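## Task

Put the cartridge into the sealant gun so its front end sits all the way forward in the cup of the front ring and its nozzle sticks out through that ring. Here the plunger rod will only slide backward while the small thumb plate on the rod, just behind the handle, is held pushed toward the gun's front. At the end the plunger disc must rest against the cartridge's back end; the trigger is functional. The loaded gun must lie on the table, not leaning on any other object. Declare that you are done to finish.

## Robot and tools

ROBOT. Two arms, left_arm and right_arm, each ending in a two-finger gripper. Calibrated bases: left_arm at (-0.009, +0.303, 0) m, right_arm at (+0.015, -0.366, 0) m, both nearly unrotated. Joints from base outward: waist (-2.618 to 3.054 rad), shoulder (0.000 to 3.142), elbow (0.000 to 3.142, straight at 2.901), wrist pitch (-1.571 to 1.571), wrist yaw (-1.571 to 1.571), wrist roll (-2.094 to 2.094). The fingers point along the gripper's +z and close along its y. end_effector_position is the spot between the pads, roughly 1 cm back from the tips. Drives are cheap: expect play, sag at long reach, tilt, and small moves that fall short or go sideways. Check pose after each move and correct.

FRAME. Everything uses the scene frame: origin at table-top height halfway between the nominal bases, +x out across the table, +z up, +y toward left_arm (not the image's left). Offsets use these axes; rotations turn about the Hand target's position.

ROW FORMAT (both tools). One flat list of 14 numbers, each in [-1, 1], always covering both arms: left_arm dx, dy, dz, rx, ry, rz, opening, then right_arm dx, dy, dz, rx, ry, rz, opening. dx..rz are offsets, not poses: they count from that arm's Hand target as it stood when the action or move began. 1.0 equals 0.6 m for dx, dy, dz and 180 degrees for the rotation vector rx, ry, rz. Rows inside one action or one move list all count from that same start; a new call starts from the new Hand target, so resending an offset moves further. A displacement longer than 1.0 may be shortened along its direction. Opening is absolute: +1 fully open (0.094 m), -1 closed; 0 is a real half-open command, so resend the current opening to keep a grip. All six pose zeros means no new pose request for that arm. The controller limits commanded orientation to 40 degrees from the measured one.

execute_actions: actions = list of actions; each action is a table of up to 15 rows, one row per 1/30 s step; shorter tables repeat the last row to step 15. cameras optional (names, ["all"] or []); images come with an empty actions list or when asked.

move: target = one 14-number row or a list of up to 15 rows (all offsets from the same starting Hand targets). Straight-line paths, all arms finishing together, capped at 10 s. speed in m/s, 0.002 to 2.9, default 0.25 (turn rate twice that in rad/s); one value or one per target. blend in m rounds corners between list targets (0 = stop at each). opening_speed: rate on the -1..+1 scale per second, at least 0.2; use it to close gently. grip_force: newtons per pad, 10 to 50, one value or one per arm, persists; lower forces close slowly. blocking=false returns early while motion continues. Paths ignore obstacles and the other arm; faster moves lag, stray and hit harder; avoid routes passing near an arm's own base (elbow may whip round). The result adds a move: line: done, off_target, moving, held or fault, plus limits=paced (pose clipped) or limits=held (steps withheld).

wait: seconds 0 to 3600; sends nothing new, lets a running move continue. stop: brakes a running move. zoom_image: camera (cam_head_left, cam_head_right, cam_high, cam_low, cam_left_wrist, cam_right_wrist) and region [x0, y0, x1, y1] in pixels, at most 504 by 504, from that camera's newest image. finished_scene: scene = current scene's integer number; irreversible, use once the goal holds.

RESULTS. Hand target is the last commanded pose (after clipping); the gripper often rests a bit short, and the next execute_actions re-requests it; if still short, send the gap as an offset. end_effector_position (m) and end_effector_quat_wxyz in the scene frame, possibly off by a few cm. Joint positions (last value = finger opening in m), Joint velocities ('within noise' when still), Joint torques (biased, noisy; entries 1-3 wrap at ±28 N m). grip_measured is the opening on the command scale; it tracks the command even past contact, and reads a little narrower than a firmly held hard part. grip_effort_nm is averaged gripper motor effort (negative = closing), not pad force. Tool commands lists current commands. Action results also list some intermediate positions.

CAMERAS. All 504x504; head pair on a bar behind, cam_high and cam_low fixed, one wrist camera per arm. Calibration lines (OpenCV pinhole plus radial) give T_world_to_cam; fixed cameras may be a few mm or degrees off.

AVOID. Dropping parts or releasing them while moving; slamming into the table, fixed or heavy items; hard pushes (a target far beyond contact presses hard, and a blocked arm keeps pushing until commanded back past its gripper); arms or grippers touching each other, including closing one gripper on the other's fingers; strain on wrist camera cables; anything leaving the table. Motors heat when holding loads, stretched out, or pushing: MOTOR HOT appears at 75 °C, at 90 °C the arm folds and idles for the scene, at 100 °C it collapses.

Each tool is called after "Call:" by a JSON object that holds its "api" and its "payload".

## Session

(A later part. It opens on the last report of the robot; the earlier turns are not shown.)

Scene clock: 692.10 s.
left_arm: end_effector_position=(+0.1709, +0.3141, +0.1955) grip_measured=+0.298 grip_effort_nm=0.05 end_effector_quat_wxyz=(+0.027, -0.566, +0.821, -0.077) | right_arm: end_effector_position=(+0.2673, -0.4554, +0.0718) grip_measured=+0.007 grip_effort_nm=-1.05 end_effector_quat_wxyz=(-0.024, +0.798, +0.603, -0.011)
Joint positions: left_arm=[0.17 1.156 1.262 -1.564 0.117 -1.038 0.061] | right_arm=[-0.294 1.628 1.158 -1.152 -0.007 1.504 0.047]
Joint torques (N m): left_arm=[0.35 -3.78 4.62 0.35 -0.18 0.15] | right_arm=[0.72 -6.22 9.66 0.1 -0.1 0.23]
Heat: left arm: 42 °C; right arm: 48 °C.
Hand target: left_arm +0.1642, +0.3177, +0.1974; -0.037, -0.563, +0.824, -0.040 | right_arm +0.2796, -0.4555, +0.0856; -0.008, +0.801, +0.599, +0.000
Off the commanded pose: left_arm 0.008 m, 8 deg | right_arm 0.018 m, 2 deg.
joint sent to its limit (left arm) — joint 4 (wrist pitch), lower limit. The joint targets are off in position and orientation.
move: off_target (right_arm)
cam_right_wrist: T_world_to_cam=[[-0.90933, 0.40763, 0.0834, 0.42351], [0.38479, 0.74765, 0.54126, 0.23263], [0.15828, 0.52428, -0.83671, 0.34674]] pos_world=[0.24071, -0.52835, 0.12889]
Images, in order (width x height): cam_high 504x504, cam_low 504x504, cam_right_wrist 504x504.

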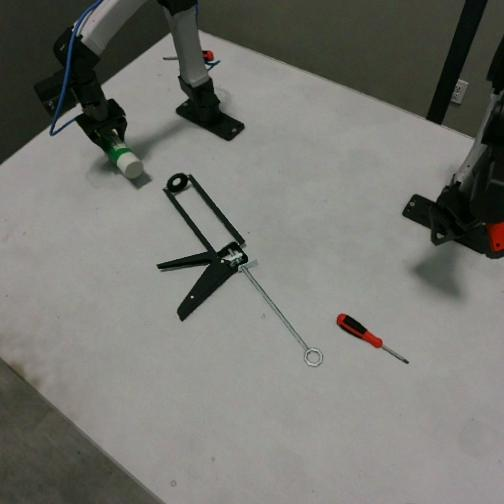

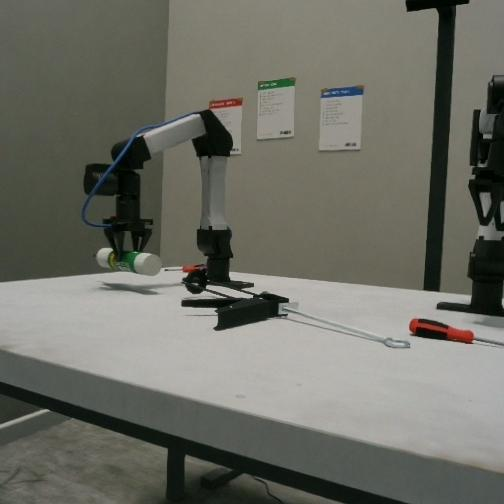

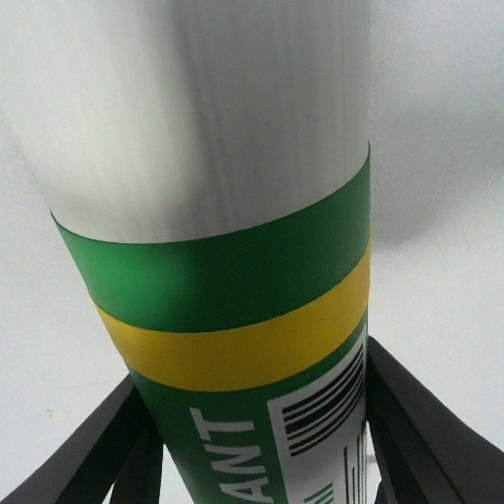

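Call:
{"api": "move", "payload": {"target": [[0,0,0,0,0,0,0.3,0,0,-0.075,0,0,0,-0.15],[0,0,0,0,0,0,0.3,0,0,-0.075,0,0,0,1],[0,0,0,0,0,0,0.3,0,0,0.1,0,0,0,1]], "speed": 0.12, "cameras": ["cam_right_wrist"]}}

Call:
{"api": "move", "payload": {"target": [[0,0,0,0,0,0,0.3,0,0,0,0,0,0.5,1],[0,0,0,0,0,0,0.3,0,0,0,0,0,0.99,1]], "speed": 0.4, "cameras": ["cam_right_wrist","cam_low"]}}

Scene clock: 702.37 s.
left_arm: end_effector_position=(+0.1709, +0.3141, +0.1955) grip_measured=+0.298 grip_effort_nm=0.05 end_effector_quat_wxyz=(+0.027, -0.566, +0.821, -0.077) | right_arm: end_effector_position=(+0.2733, -0.4575, +0.1313) grip_measured=+0.998 grip_effort_nm=0.10 end_effector_quat_wxyz=(-0.025, +0.798, +0.603, -0.012)
Joint positions: left_arm=[0.17 1.156 1.262 -1.564 0.117 -1.038 0.061] | right_arm=[-0.294 1.63 1.397 -1.393 -0.007 1.504 0.094]
Joint torques (N m): left_arm=[0.36 -3.7 4.7 0.37 -0.18 0.15] | right_arm=[0.76 -7.49 8.5 0.12 -0.07 0.22]
Heat: left arm: 42 °C; right arm: 48 °C.
Hand target: left_arm +0.1642, +0.3177, +0.1974; -0.037, -0.563, +0.824, -0.040 | right_arm +0.2796, -0.4555, +0.1456; -0.008, +0.801, +0.599, +0.000
Off the commanded pose: left_arm 0.008 m, 8 deg | right_arm 0.016 m, 2 deg.
joint sent to its limit (left arm) — joint 4 (wrist pitch), lower limit. The joint targets are off in position and orientation.
move: off_target (right_arm)
cam_right_wrist: T_world_to_cam=[[-0.90909, 0.40753, 0.08645, 0.42431], [0.38633, 0.74706, 0.54097, 0.19909], [0.15588, 0.52519, -0.83659, 0.39777]] pos_world=[0.24682, -0.53055, 0.18839]

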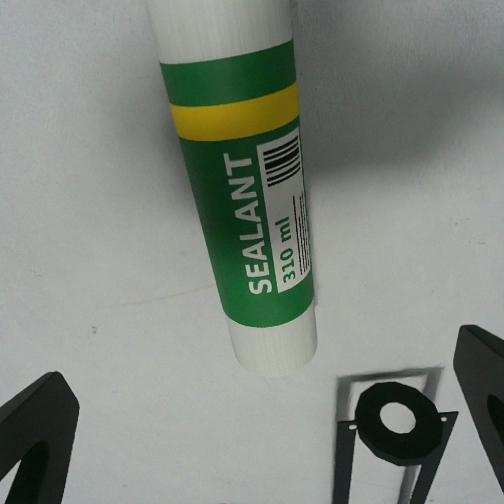

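Scene clock: 708.43 s.
left_arm: end_effector_position=(+0.1709, +0.3141, +0.1955) grip_measured=+0.298 grip_effort_nm=0.05 end_effector_quat_wxyz=(+0.027, -0.566, +0.821, -0.077) | right_arm: end_effector_position=(+0.2734, -0.4564, +0.1348) grip_measured=+0.998 grip_effort_nm=0.09 end_effector_quat_wxyz=(-0.022, -0.578, +0.816, +0.009)
Joint positions: left_arm=[0.17 1.156 1.262 -1.564 0.117 -1.038 0.061] | right_arm=[-0.27 1.616 1.397 -1.393 0.025 -1.55 0.094]
Joint torques (N m): left_arm=[0.38 -3.75 4.66 0.36 -0.17 0.14] | right_arm=[-0.08 -8.54 6.23 0.47 -0.16 -0.16]
Heat: left arm: 42 °C; right arm: 48 °C.
Hand target: left_arm +0.1642, +0.3177, +0.1974; -0.037, -0.563, +0.824, -0.040 | right_arm +0.2796, -0.4555, +0.1456; +0.000, -0.587, +0.810, -0.008
Off the commanded pose: left_arm 0.008 m, 8 deg | right_arm 0.012 m, 3 deg.
joint sent to its limit (left arm) — joint 4 (wrist pitch), lower limit. The joint targets are off in position and orientation.
move: off_target (right_arm)
cam_right_wrist: T_world_to_cam=[[0.88543, -0.46474, -0.00497, -0.45267], [-0.38021, -0.73044, 0.56737, -0.27198], [-0.26731, -0.50048, -0.82345, 0.04599]] pos_world=[0.30969, -0.38602, 0.18994]
Images, in order (width x height): cam_low 504x504, cam_right_wrist 504x504.

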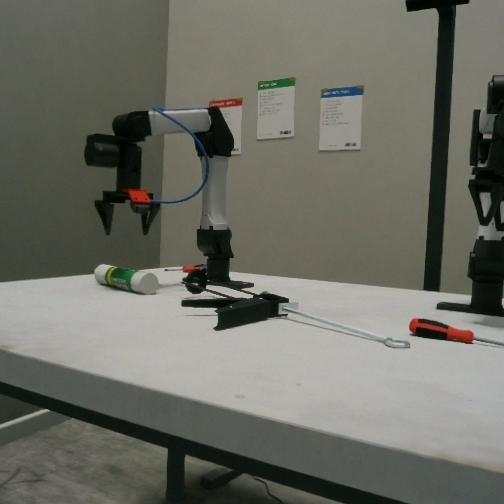

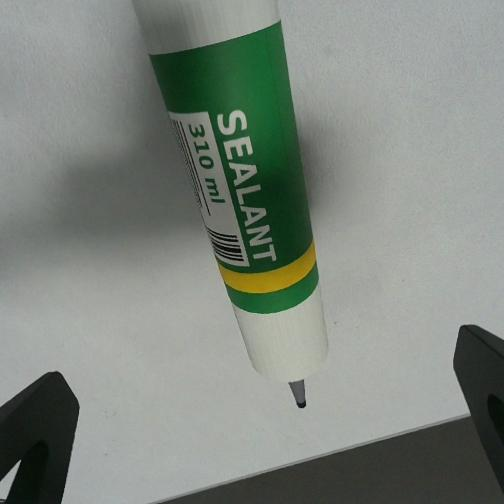

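Call:
{"api": "move", "payload": {"target": [[0,0,0,0,0,0,0.3,0.008,-0.004,-0.1,0,0,0,1],[0,0,0,0,0,0,0.3,0.008,-0.004,-0.178,0,0,0,1]], "speed": 0.15, "cameras": ["cam_right_wrist"]}}

Scene clock: 717.37 s.
left_arm: end_effector_position=(+0.1709, +0.3141, +0.1955) grip_measured=+0.298 grip_effort_nm=0.05 end_effector_quat_wxyz=(+0.027, -0.566, +0.821, -0.077) | right_arm: end_effector_position=(+0.2804, -0.4587, +0.0427) grip_measured=+0.998 grip_effort_nm=0.09 end_effector_quat_wxyz=(-0.010, -0.579, +0.815, -0.008)
Joint positions: left_arm=[0.17 1.156 1.262 -1.564 0.117 -1.038 0.061] | right_arm=[-0.27 1.661 1.073 -0.982 0.025 -1.553 0.094]
Joint torques (N m): left_arm=[0.39 -3.77 4.71 0.34 -0.18 0.14] | right_arm=[-0.49 -5.53 4.46 0.71 -0.19 -0.16]
Heat: left arm: 41 °C; right arm: 48 °C.
Hand target: left_arm +0.1642, +0.3177, +0.1974; -0.037, -0.563, +0.824, -0.040 | right_arm +0.2844, -0.4579, +0.0388; +0.000, -0.587, +0.810, -0.008
Off the commanded pose: left_arm 0.008 m, 8 deg | right_arm 0.006 m, 2 deg.
joint sent to its limit (left arm) — joint 4 (wrist pitch), lower limit. The joint targets are off in position and orientation.
move: done
cam_right_wrist: T_world_to_cam=[[0.88619, -0.46182, 0.03732, -0.46108], [-0.40097, -0.72406, 0.56121, -0.20972], [-0.23215, -0.51231, -0.82683, -0.04434]] pos_world=[0.31422, -0.3875, 0.09825]

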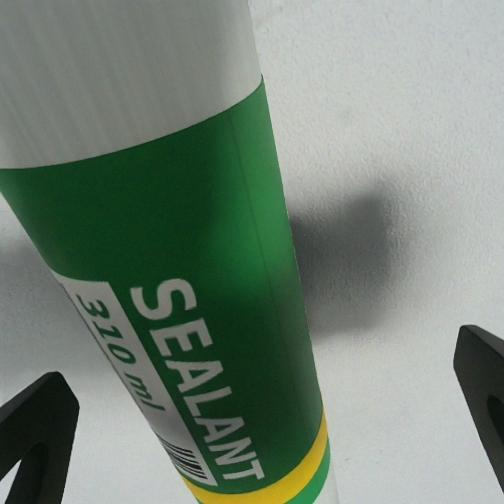

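Call:
{"api": "move", "payload": {"target": [[0,0,0,0,0,0,0.3,-0.014,0.008,0,0,0,0,1],[0,0,0,0,0,0,0.3,-0.014,0.008,-0.014,0,0,0,1],[0,0,0,0,0,0,0.3,-0.014,0.008,-0.014,0,0,0,-0.15]], "speed": 0.1, "opening_speed": 0.6, "cameras": ["cam_right_wrist"]}}

Scene clock: 725.87 s.
left_arm: end_effector_position=(+0.1709, +0.3141, +0.1955) grip_measured=+0.298 grip_effort_nm=0.05 end_effector_quat_wxyz=(+0.027, -0.566, +0.821, -0.077) | right_arm: end_effector_position=(+0.2699, -0.4552, +0.0284) grip_measured=+0.012 grip_effort_nm=-1.04 end_effector_quat_wxyz=(-0.016, -0.580, +0.814, +0.000)
Joint positions: left_arm=[0.17 1.156 1.262 -1.564 0.117 -1.038 0.061] | right_arm=[-0.27 1.661 1.012 -0.942 0.025 -1.557 0.048]
Joint torques (N m): left_arm=[0.36 -3.73 4.72 0.35 -0.19 0.14] | right_arm=[0.25 -7.38 3.93 0.66 -0.2 -0.07]
Heat: left arm: 41 °C; right arm: 47 °C.
Hand target: left_arm +0.1642, +0.3177, +0.1974; -0.037, -0.563, +0.824, -0.040 | right_arm +0.2760, -0.4531, +0.0304; +0.000, -0.587, +0.810, -0.008
Off the commanded pose: left_arm 0.008 m, 8 deg | right_arm 0.007 m, 2 deg.
joint sent to its limit (left arm) — joint 4 (wrist pitch), lower limit. The joint targets are off in position and orientation.
move: done
cam_right_wrist: T_world_to_cam=[[0.88816, -0.45926, 0.01599, -0.44841], [-0.38717, -0.72911, 0.56435, -0.20951], [-0.24752, -0.50742, -0.82538, -0.05048]] pos_world=[0.30465, -0.38431, 0.08374]

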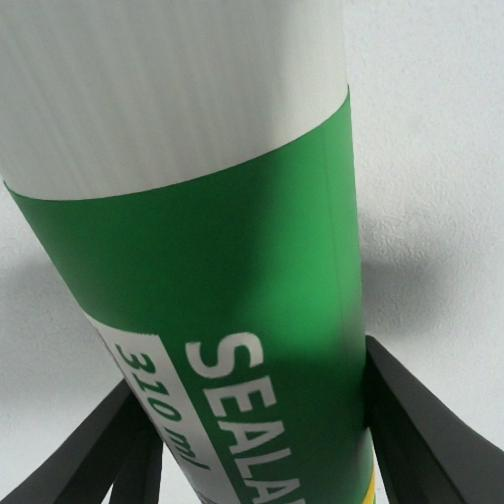

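Call:
{"api": "move", "payload": {"target": [[0,0,0,0,0,0,0.3,0,0,0.28,0,0,0,-0.15],[0,0,0,0,0,0,0.3,0.05,0.565,0.28,0,0,0,-0.15]], "speed": 0.25, "cameras": ["all"]}}

Call:
{"api": "zoom_image", "payload": {"camera": "cam_high", "region": [140, 130, 290, 280]}}

Call:
{"api": "zoom_image", "payload": {"camera": "cam_head_right", "region": [290, 120, 450, 280]}}

Call:
{"api": "zoom_image", "payload": {"camera": "cam_head_left", "region": [270, 120, 430, 280]}}

Scene clock: 736.60 s.
left_arm: end_effector_position=(+0.1709, +0.3141, +0.1955) grip_measured=+0.298 grip_effort_nm=0.05 end_effector_quat_wxyz=(+0.027, -0.566, +0.821, -0.077) | right_arm: end_effector_position=(+0.3004, -0.1163, +0.1825) grip_measured=+0.011 grip_effort_nm=-1.04 end_effector_quat_wxyz=(+0.030, -0.596, +0.802, -0.003)
Joint positions: left_arm=[0.17 1.156 1.262 -1.564 0.117 -1.038 0.061] | right_arm=[0.773 1.975 2.032 -1.569 0.012 -0.555 0.047]
Joint torques (N m): left_arm=[0.36 -3.77 4.74 0.35 -0.18 0.14] | right_arm=[0.03 -9.4 9.61 0.44 0 0.23]
Heat: left arm: 41 °C; right arm: 47 °C.
Hand target: left_arm +0.1642, +0.3177, +0.1974; -0.037, -0.563, +0.824, -0.040 | right_arm +0.3060, -0.1141, +0.1984; +0.000, -0.587, +0.810, -0.008
Off the commanded pose: left_arm 0.008 m, 8 deg | right_arm 0.017 m, 4 deg.
joint sent to its limit (left arm) — joint 4 (wrist pitch), lower limit. The joint targets are off in position and orientation.
joint sent to its limit (right arm) — joint 4 (wrist pitch), lower limit. The joint targets are off in position and orientation.
move: off_target (right_arm)
cam_left_wrist: T_world_to_cam=[[0.8699, -0.46701, 0.15871, -0.02994], [-0.4672, -0.67702, 0.56865, 0.20925], [-0.15812, -0.56882, -0.80712, 0.4543]] pos_world=[0.19564, 0.3861, 0.25244]
cam_right_wrist: T_world_to_cam=[[0.90305, -0.42453, 0.06535, -0.3318], [-0.39823, -0.77048, 0.49776, -0.02699], [-0.16097, -0.47553, -0.86485, 0.24121]] pos_world=[0.32771, -0.04695, 0.24372]

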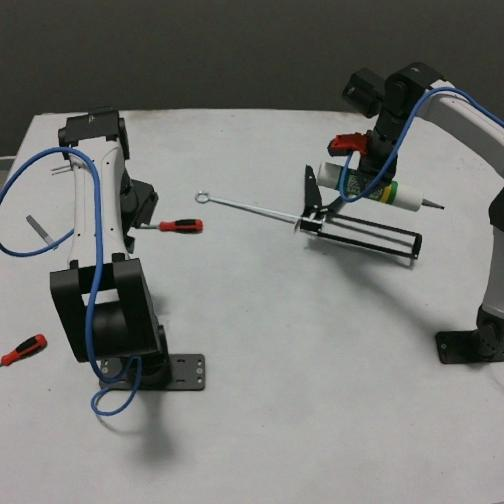

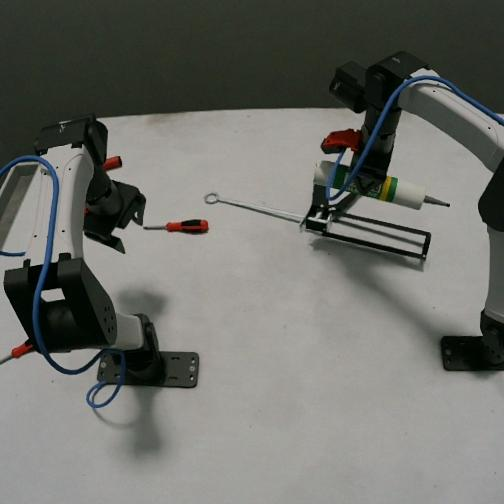

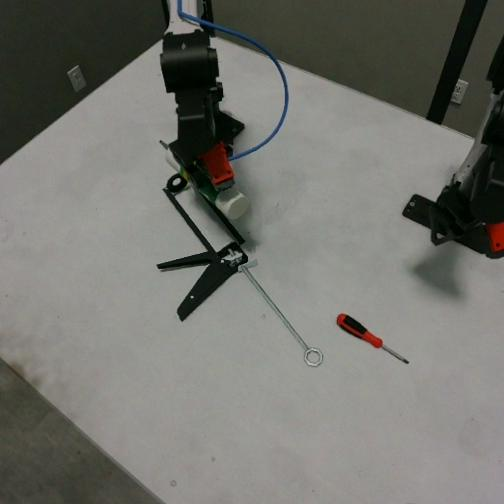

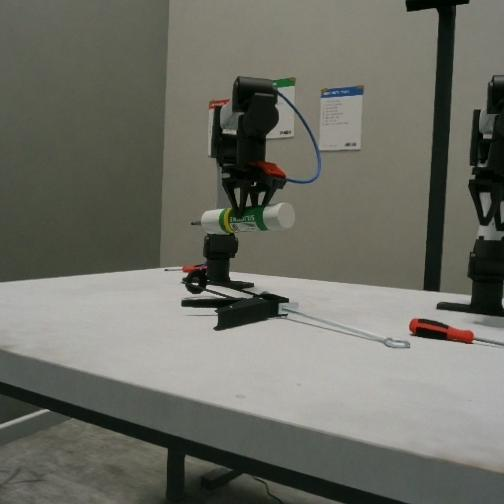

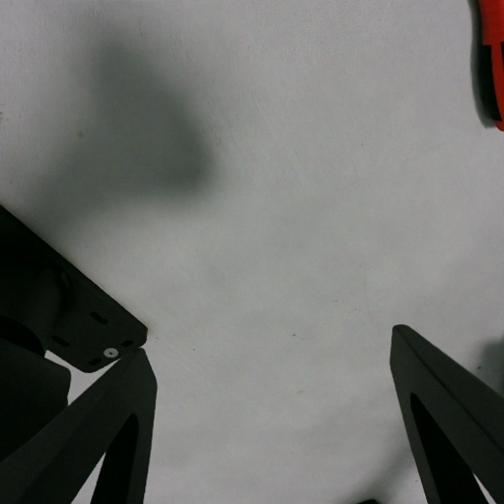

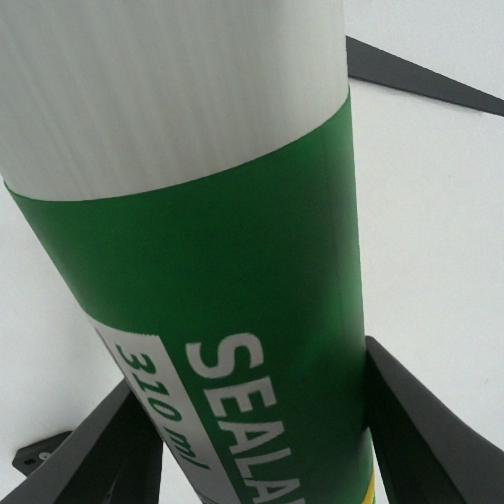

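Scaled by 3.360 from the camera's image (finer frame: 720x720).

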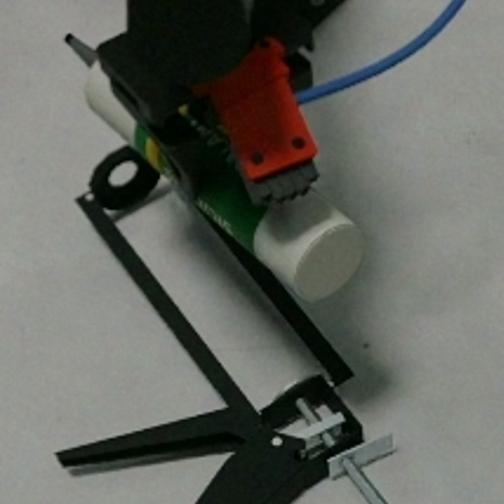

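Scaled by 3.150 from the camera's image (finer frame: 720x720).

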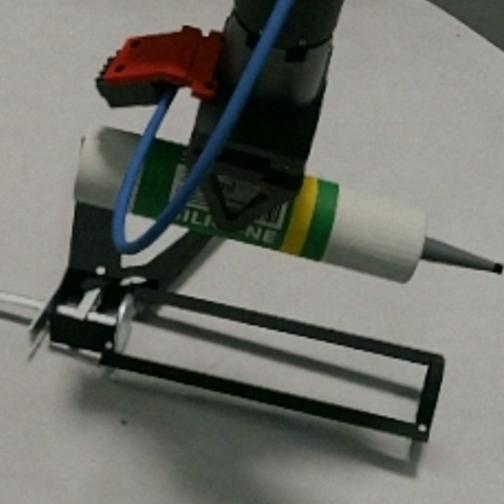

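Scaled by 3.150 from the camera's image (finer frame: 720x720).

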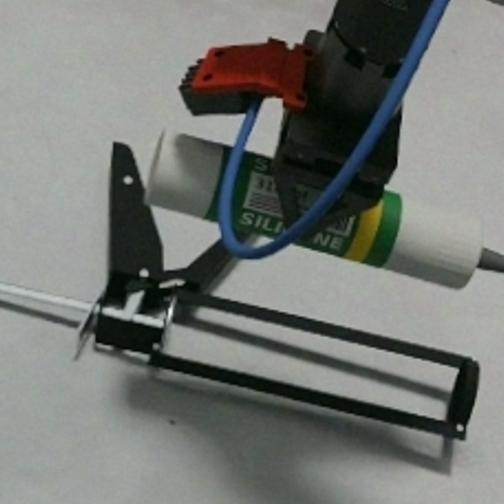

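Call:
{"api": "move", "payload": {"target": [0,0,0,0,0,0,0.3,0.014,0.034,0.0,0.085,-0.028,-0.01,-0.15], "speed": 0.15}}

Call:
{"api": "move", "payload": {"target": [0,0,0,0,0,0,0.3,0.0,0.0,-0.1,0,0,0,-0.15], "speed": 0.12, "cameras": ["cam_high","cam_head_right","cam_low"]}}

Call:
{"api": "zoom_image", "payload": {"camera": "cam_high", "region": [140, 130, 290, 280]}}

Call:
{"api": "zoom_image", "payload": {"camera": "cam_head_right", "region": [290, 120, 450, 280]}}

Call:
{"api": "zoom_image", "payload": {"camera": "cam_low", "region": [160, 180, 320, 340]}}

Scene clock: 770.20 s.
left_arm: end_effector_position=(+0.1709, +0.3141, +0.1955) grip_measured=+0.298 grip_effort_nm=0.05 end_effector_quat_wxyz=(+0.027, -0.566, +0.821, -0.077) | right_arm: end_effector_position=(+0.3080, -0.0996, +0.1739) grip_measured=+0.011 grip_effort_nm=-1.05 end_effector_quat_wxyz=(+0.061, -0.581, +0.810, +0.055)
Joint positions: left_arm=[0.17 1.156 1.262 -1.564 0.117 -1.038 0.061] | right_arm=[0.743 1.957 1.96 -1.445 -0.102 -0.544 0.047]
Joint torques (N m): left_arm=[0.38 -3.77 4.68 0.36 -0.2 0.15] | right_arm=[-0.39 -13.96 5.19 1.19 -0.37 0.27]
Heat: left arm: 40 °C; right arm: 51 °C.
Hand target: left_arm +0.1642, +0.3177, +0.1974; -0.037, -0.563, +0.824, -0.040 | right_arm +0.3144, -0.0937, +0.1984; +0.113, -0.568, +0.812, +0.074
Off the commanded pose: left_arm 0.008 m, 8 deg | right_arm 0.026 m, 7 deg.
joint sent to its limit (left arm) — joint 4 (wrist pitch), lower limit. The joint targets are off in position and orientation.
move: off_target (right_arm)

Scene clock: 771.93 s.
left_arm: end_effector_position=(+0.1709, +0.3141, +0.1955) grip_measured=+0.298 grip_effort_nm=0.05 end_effector_quat_wxyz=(+0.027, -0.566, +0.821, -0.077) | right_arm: end_effector_position=(+0.3052, -0.1018, +0.1146) grip_measured=+0.011 grip_effort_nm=-1.05 end_effector_quat_wxyz=(+0.061, -0.581, +0.810, +0.056)
Joint positions: left_arm=[0.17 1.156 1.262 -1.564 0.117 -1.038 0.061] | right_arm=[0.743 1.911 1.659 -1.189 -0.102 -0.544 0.047]
Joint torques (N m): left_arm=[0.4 -3.84 4.71 0.35 -0.17 0.15] | right_arm=[-0.36 -13.75 5.52 1.17 -0.34 0.2]
Heat: left arm: 40 °C; right arm: 52 °C.
Hand target: left_arm +0.1642, +0.3177, +0.1974; -0.037, -0.563, +0.824, -0.040 | right_arm +0.3144, -0.0937, +0.1384; +0.113, -0.568, +0.812, +0.074
Off the commanded pose: left_arm 0.008 m, 8 deg | right_arm 0.027 m, 6 deg.
joint sent to its limit (left arm) — joint 4 (wrist pitch), lower limit. The joint targets are off in position and orientation.
move: off_target (right_arm)
Images, in order (width x height): cam_head_right 504x504, cam_high 504x504, cam_low 504x504.

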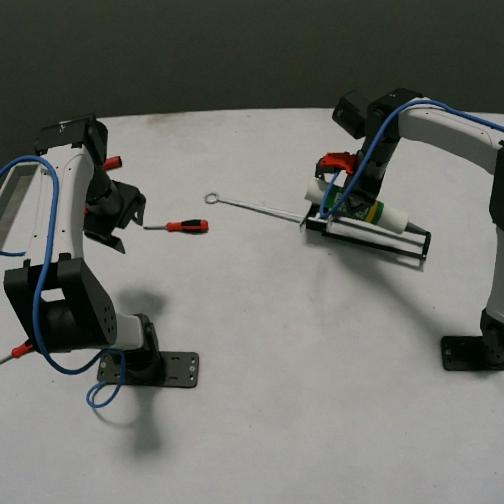

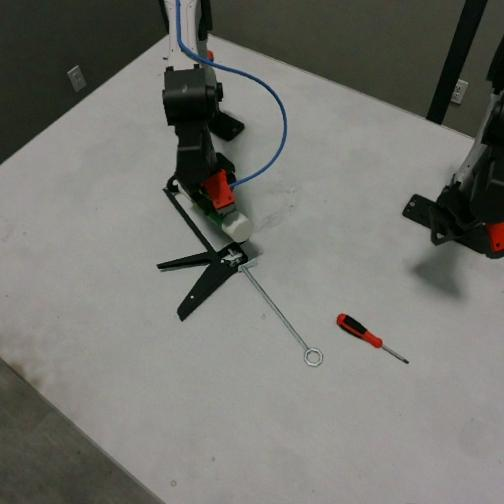

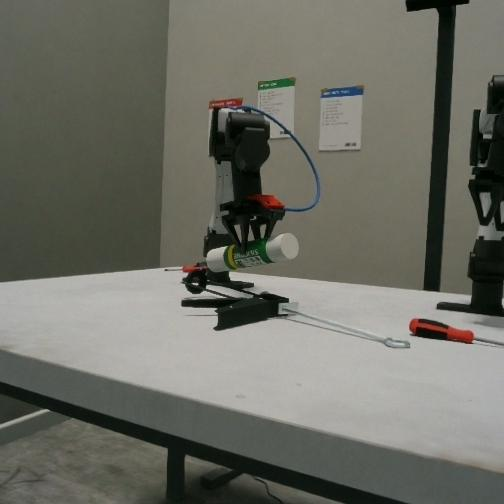

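Scaled by 3.360 from the camera's image (finer frame: 720x720).

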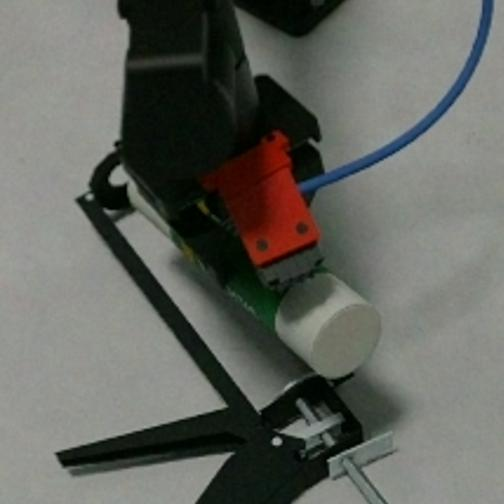

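Scaled by 3.150 from the camera's image (finer frame: 720x720).

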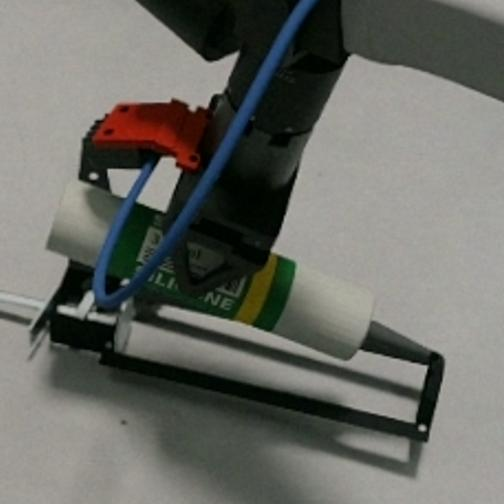

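Scaled by 3.150 from the camera's image (finer frame: 720x720).

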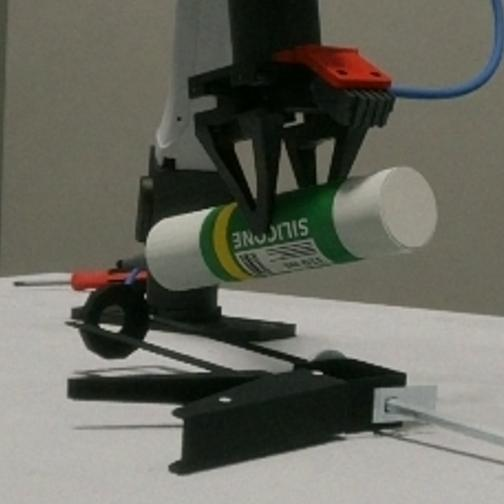

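Call:
{"api": "move", "payload": {"target": [[0,0,0,0,0,0,0.3,0.0,0.0,0,0.042,-0.014,0,-0.15],[0,0,0,0,0,0,0.3,0.0,0.0,-0.025,0.042,-0.014,0,-0.15]], "speed": 0.1, "cameras": ["cam_high","cam_head_right","cam_head_left","cam_low"]}}

Call:
{"api": "zoom_image", "payload": {"camera": "cam_high", "region": [140, 150, 260, 270]}}

Call:
{"api": "zoom_image", "payload": {"camera": "cam_head_right", "region": [290, 120, 450, 280]}}

Call:
{"api": "zoom_image", "payload": {"camera": "cam_low", "region": [160, 200, 320, 340]}}

Scene clock: 783.53 s.
left_arm: end_effector_position=(+0.1709, +0.3141, +0.1955) grip_measured=+0.298 grip_effort_nm=0.05 end_effector_quat_wxyz=(+0.027, -0.566, +0.821, -0.077) | right_arm: end_effector_position=(+0.3012, -0.1081, +0.1000) grip_measured=+0.011 grip_effort_nm=-1.05 end_effector_quat_wxyz=(+0.106, -0.566, +0.812, +0.091)
Joint positions: left_arm=[0.17 1.156 1.262 -1.564 0.117 -1.038 0.061] | right_arm=[0.706 1.799 1.434 -0.982 -0.171 -0.541 0.047]
Joint torques (N m): left_arm=[0.35 -3.77 4.74 0.34 -0.17 0.16] | right_arm=[-0.36 -12.42 5.68 1.62 -0.52 0.08]
Heat: left arm: 39 °C; right arm: 55 °C.
Hand target: left_arm +0.1642, +0.3177, +0.1974; -0.037, -0.563, +0.824, -0.040 | right_arm +0.3144, -0.0937, +0.1234; +0.168, -0.560, +0.803, +0.115
Off the commanded pose: left_arm 0.008 m, 8 deg | right_arm 0.030 m, 8 deg.
joint sent to its limit (left arm) — joint 4 (wrist pitch), lower limit. The joint targets are off in position and orientation.
move: off_target (right_arm)
Images, in order (width x height): cam_head_left 504x504, cam_head_right 504x504, cam_high 504x504, cam_low 504x504.

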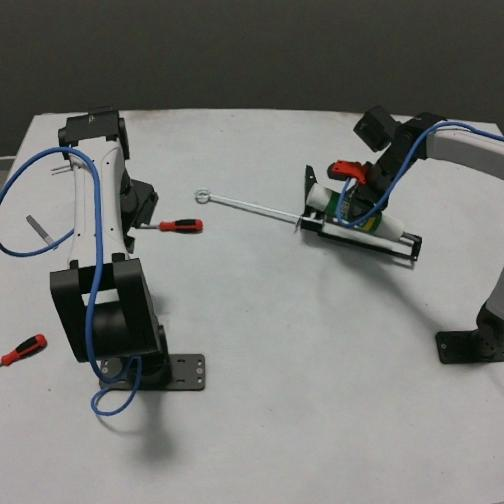

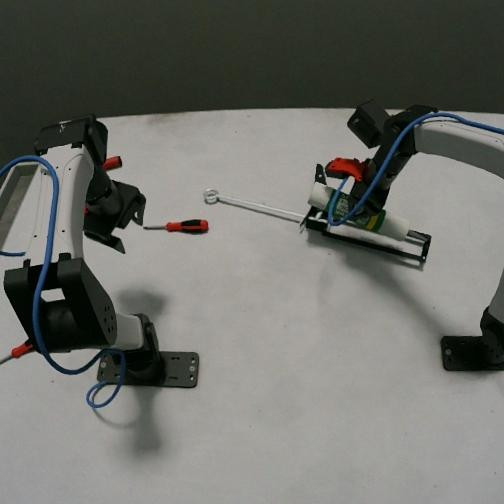

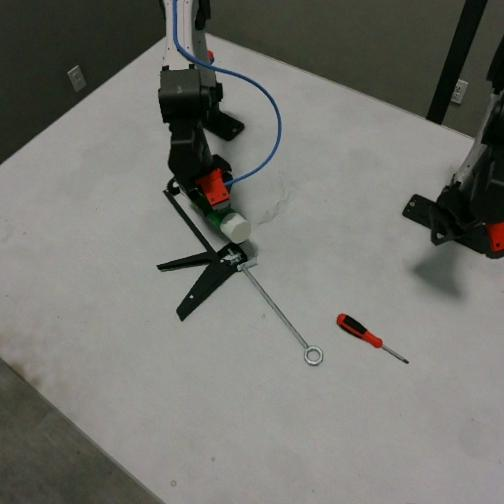

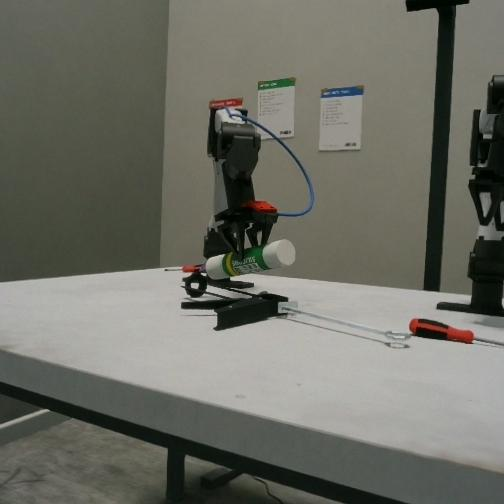

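Scaled by 4.200 from the camera's image (finer frame: 720x720).

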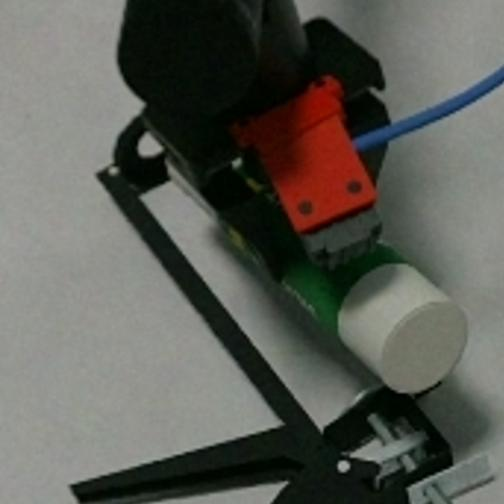

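Scaled by 3.150 from the camera's image (finer frame: 720x720).

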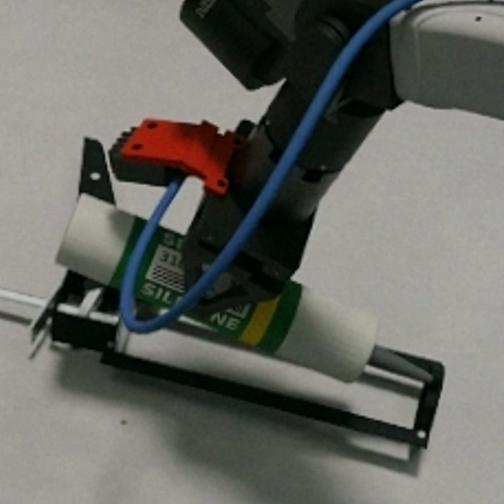

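Scaled by 3.150 from the camera's image (finer frame: 720x720).

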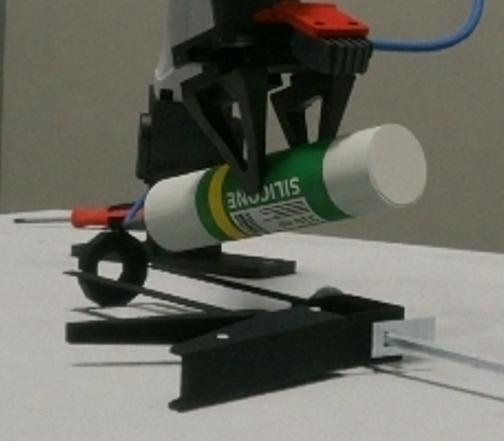

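Call:
{"api": "move", "payload": {"target": [[0,0,0,0,0,0,0.3,0.01,0.032,0.01,0,0,0,-0.15]], "speed": 0.08, "cameras": ["cam_high","cam_head_right","cam_low"]}}

Call:
{"api": "zoom_image", "payload": {"camera": "cam_high", "region": [150, 160, 220, 230]}}

Call:
{"api": "zoom_image", "payload": {"camera": "cam_head_right", "region": [370, 200, 450, 280]}}

Call:
{"api": "zoom_image", "payload": {"camera": "cam_low", "region": [170, 240, 270, 340]}}

Scene clock: 791.70 s.
left_arm: end_effector_position=(+0.1709, +0.3141, +0.1955) grip_measured=+0.298 grip_effort_nm=0.05 end_effector_quat_wxyz=(+0.027, -0.566, +0.821, -0.077) | right_arm: end_effector_position=(+0.3040, -0.0981, +0.1037) grip_measured=+0.011 grip_effort_nm=-1.05 end_effector_quat_wxyz=(+0.114, -0.565, +0.812, +0.096)
Joint positions: left_arm=[0.17 1.156 1.262 -1.564 0.117 -1.038 0.061] | right_arm=[0.72 1.814 1.463 -0.977 -0.175 -0.524 0.047]
Joint torques (N m): left_arm=[0.42 -3.74 4.74 0.36 -0.17 0.16] | right_arm=[0.88 -9.1 10.69 1.37 -0.38 0.23]
Heat: left arm: 39 °C; right arm: 55 °C.
Hand target: left_arm +0.1642, +0.3177, +0.1974; -0.037, -0.563, +0.824, -0.040 | right_arm +0.3204, -0.0745, +0.1294; +0.168, -0.560, +0.803, +0.115
Off the commanded pose: left_arm 0.008 m, 8 deg | right_arm 0.039 m, 7 deg.
joint sent to its limit (left arm) — joint 4 (wrist pitch), lower limit. The joint targets are off in position and orientation.
move: off_target (right_arm)
Images, in order (width x height): cam_head_right 504x504, cam_high 504x504, cam_low 504x504.

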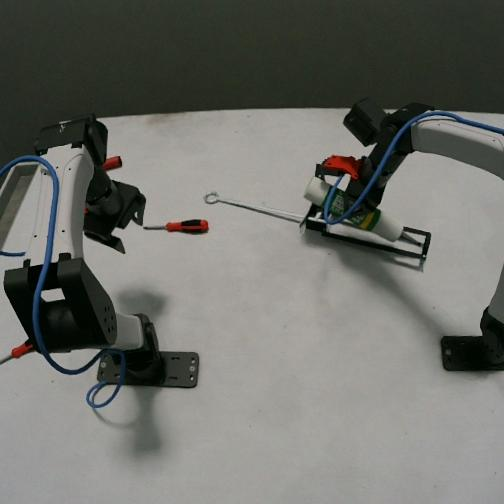

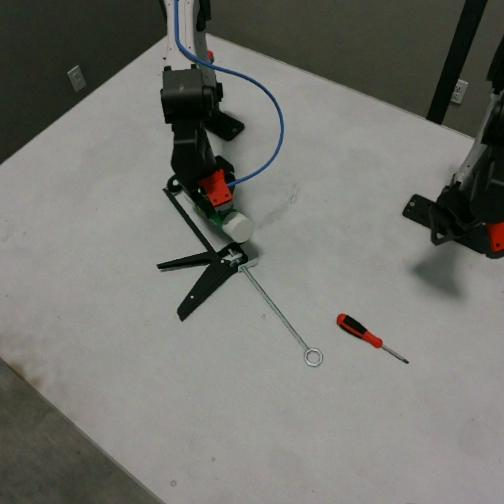

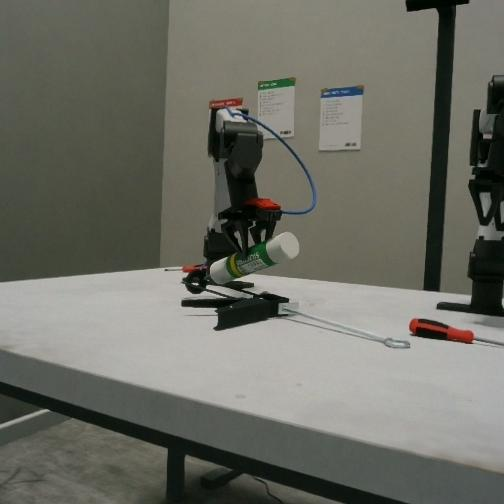

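Scaled by 7.200 from the camera's image (finer frame: 720x720).

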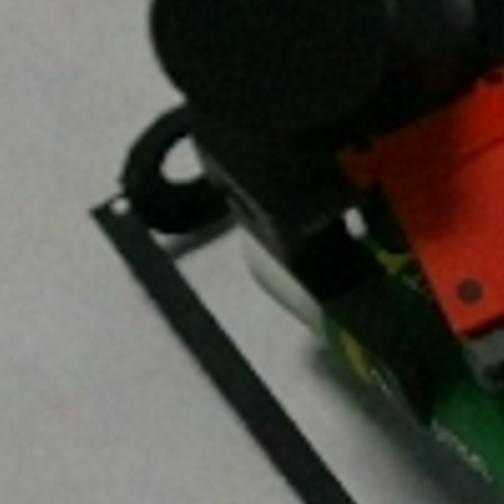

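Scaled by 6.300 from the camera's image (finer frame: 720x720).

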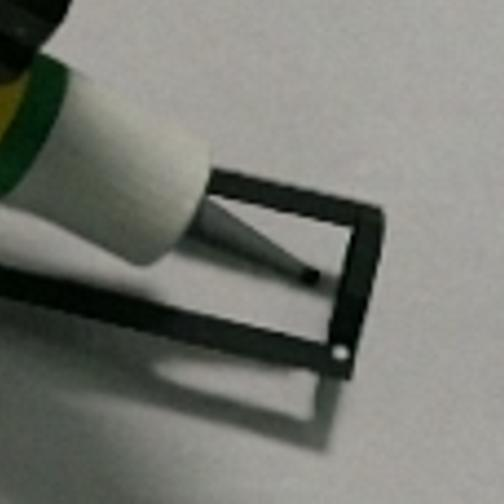

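Scaled by 5.040 from the camera's image (finer frame: 720x720).

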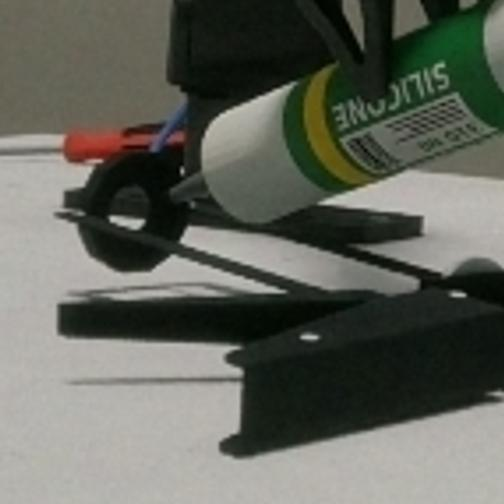

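Call:
{"api": "move", "payload": {"target": [[0,0,0,0,0,0,0.3,0.02,-0.006,-0.012,0,0,0,-0.15]], "speed": 0.06, "cameras": ["cam_head_right","cam_low"]}}

Call:
{"api": "zoom_image", "payload": {"camera": "cam_head_right", "region": [370, 200, 450, 280]}}

Call:
{"api": "zoom_image", "payload": {"camera": "cam_low", "region": [170, 240, 270, 340]}}

Scene clock: 801.73 s.
left_arm: end_effector_position=(+0.1709, +0.3141, +0.1955) grip_measured=+0.298 grip_effort_nm=0.05 end_effector_quat_wxyz=(+0.027, -0.566, +0.821, -0.077) | right_arm: end_effector_position=(+0.3084, -0.1005, +0.0954) grip_measured=+0.011 grip_effort_nm=-1.05 end_effector_quat_wxyz=(+0.105, -0.560, +0.816, +0.095)
Joint positions: left_arm=[0.17 1.156 1.262 -1.564 0.117 -1.038 0.061] | right_arm=[0.707 1.842 1.469 -0.976 -0.177 -0.524 0.047]
Joint torques (N m): left_arm=[0.39 -3.81 4.74 0.36 -0.17 0.15] | right_arm=[-0.5 -9.07 10.8 1.49 -0.51 -0.11]
Heat: left arm: 39 °C; right arm: 55 °C.
Hand target: left_arm +0.1642, +0.3177, +0.1974; -0.037, -0.563, +0.824, -0.040 | right_arm +0.3324, -0.0781, +0.1222; +0.168, -0.560, +0.803, +0.115
Off the commanded pose: left_arm 0.008 m, 8 deg | right_arm 0.042 m, 8 deg.
joint sent to its limit (left arm) — joint 4 (wrist pitch), lower limit. The joint targets are off in position and orientation.
move: off_target (right_arm)

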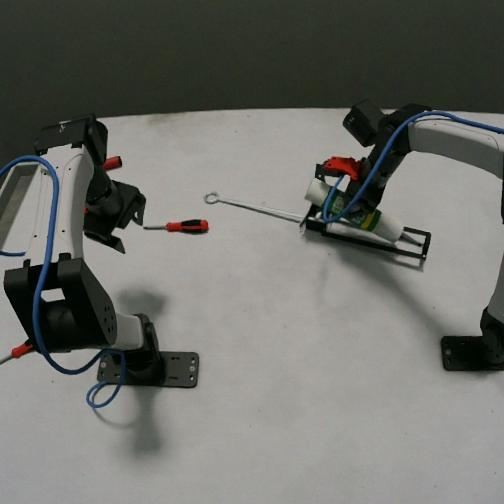

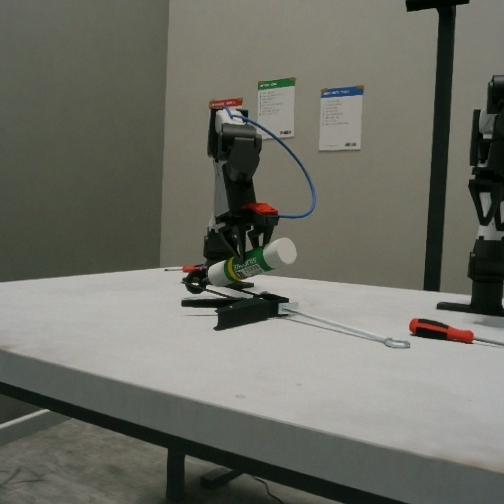

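Scaled by 6.300 from the camera's image (finer frame: 720x720).

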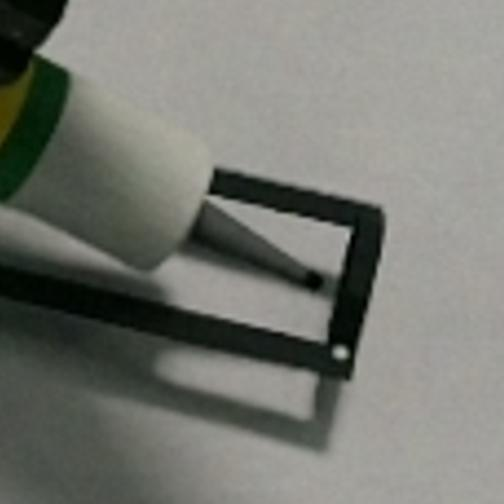

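Scaled by 5.040 from the camera's image (finer frame: 720x720).

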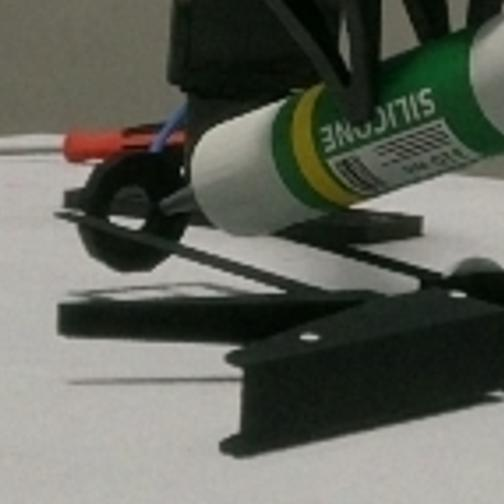

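Call:
{"api": "move", "payload": {"target": [[0,0,0,0,0,0,0.3,0.009,-0.003,0.007,0,0,0,-0.15],[0,0,0,0,0,0,0.3,-0.01,-0.060,-0.01,0,0,0,-0.15]], "speed": 0.06, "cameras": ["cam_head_right","cam_low"]}}

Call:
{"api": "zoom_image", "payload": {"camera": "cam_head_right", "region": [370, 200, 450, 280]}}

Call:
{"api": "zoom_image", "payload": {"camera": "cam_low", "region": [170, 240, 270, 340]}}

Scene clock: 811.13 s.
left_arm: end_effector_position=(+0.1709, +0.3141, +0.1955) grip_measured=+0.298 grip_effort_nm=0.05 end_effector_quat_wxyz=(+0.027, -0.566, +0.821, -0.077) | right_arm: end_effector_position=(+0.3149, -0.1276, +0.0910) grip_measured=+0.011 grip_effort_nm=-1.05 end_effector_quat_wxyz=(+0.107, -0.550, +0.822, +0.100)
Joint positions: left_arm=[0.17 1.156 1.262 -1.564 0.117 -1.038 0.061] | right_arm=[0.631 1.803 1.402 -0.954 -0.2 -0.576 0.047]
Joint torques (N m): left_arm=[0.39 -3.81 4.74 0.37 -0.16 0.15] | right_arm=[-0.47 -12.75 5.96 1.48 -0.41 -0.21]
Heat: left arm: 38 °C; right arm: 55 °C.
Hand target: left_arm +0.1642, +0.3177, +0.1974; -0.037, -0.563, +0.824, -0.040 | right_arm +0.3264, -0.1141, +0.1162; +0.168, -0.560, +0.803, +0.115
Off the commanded pose: left_arm 0.008 m, 8 deg | right_arm 0.031 m, 8 deg.
joint sent to its limit (left arm) — joint 4 (wrist pitch), lower limit. The joint targets are off in position and orientation.
move: off_target (right_arm)

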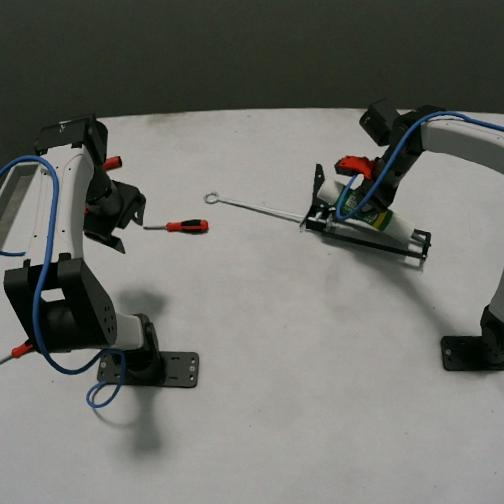

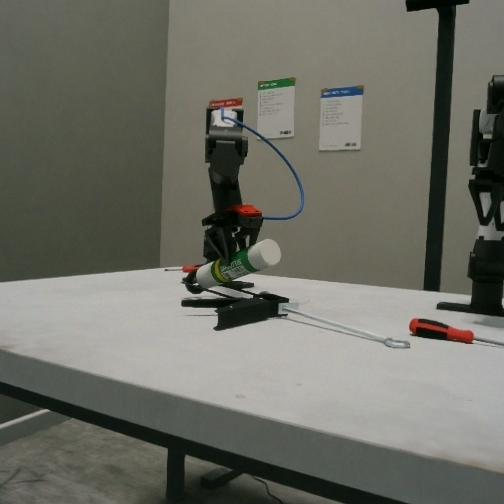

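Scaled by 6.300 from the camera's image (finer frame: 720x720).

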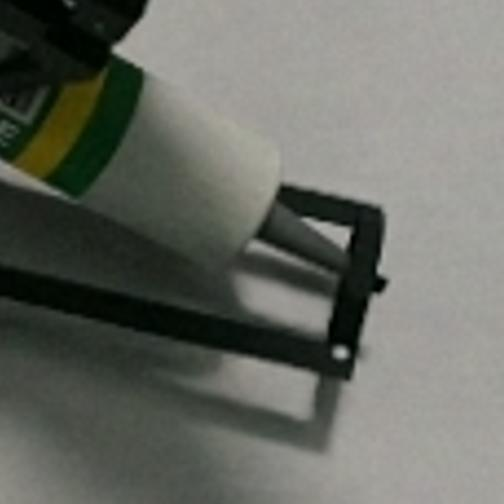

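Scaled by 5.040 from the camera's image (finer frame: 720x720).

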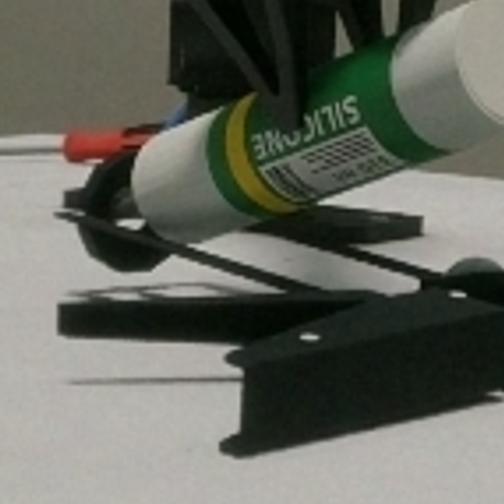

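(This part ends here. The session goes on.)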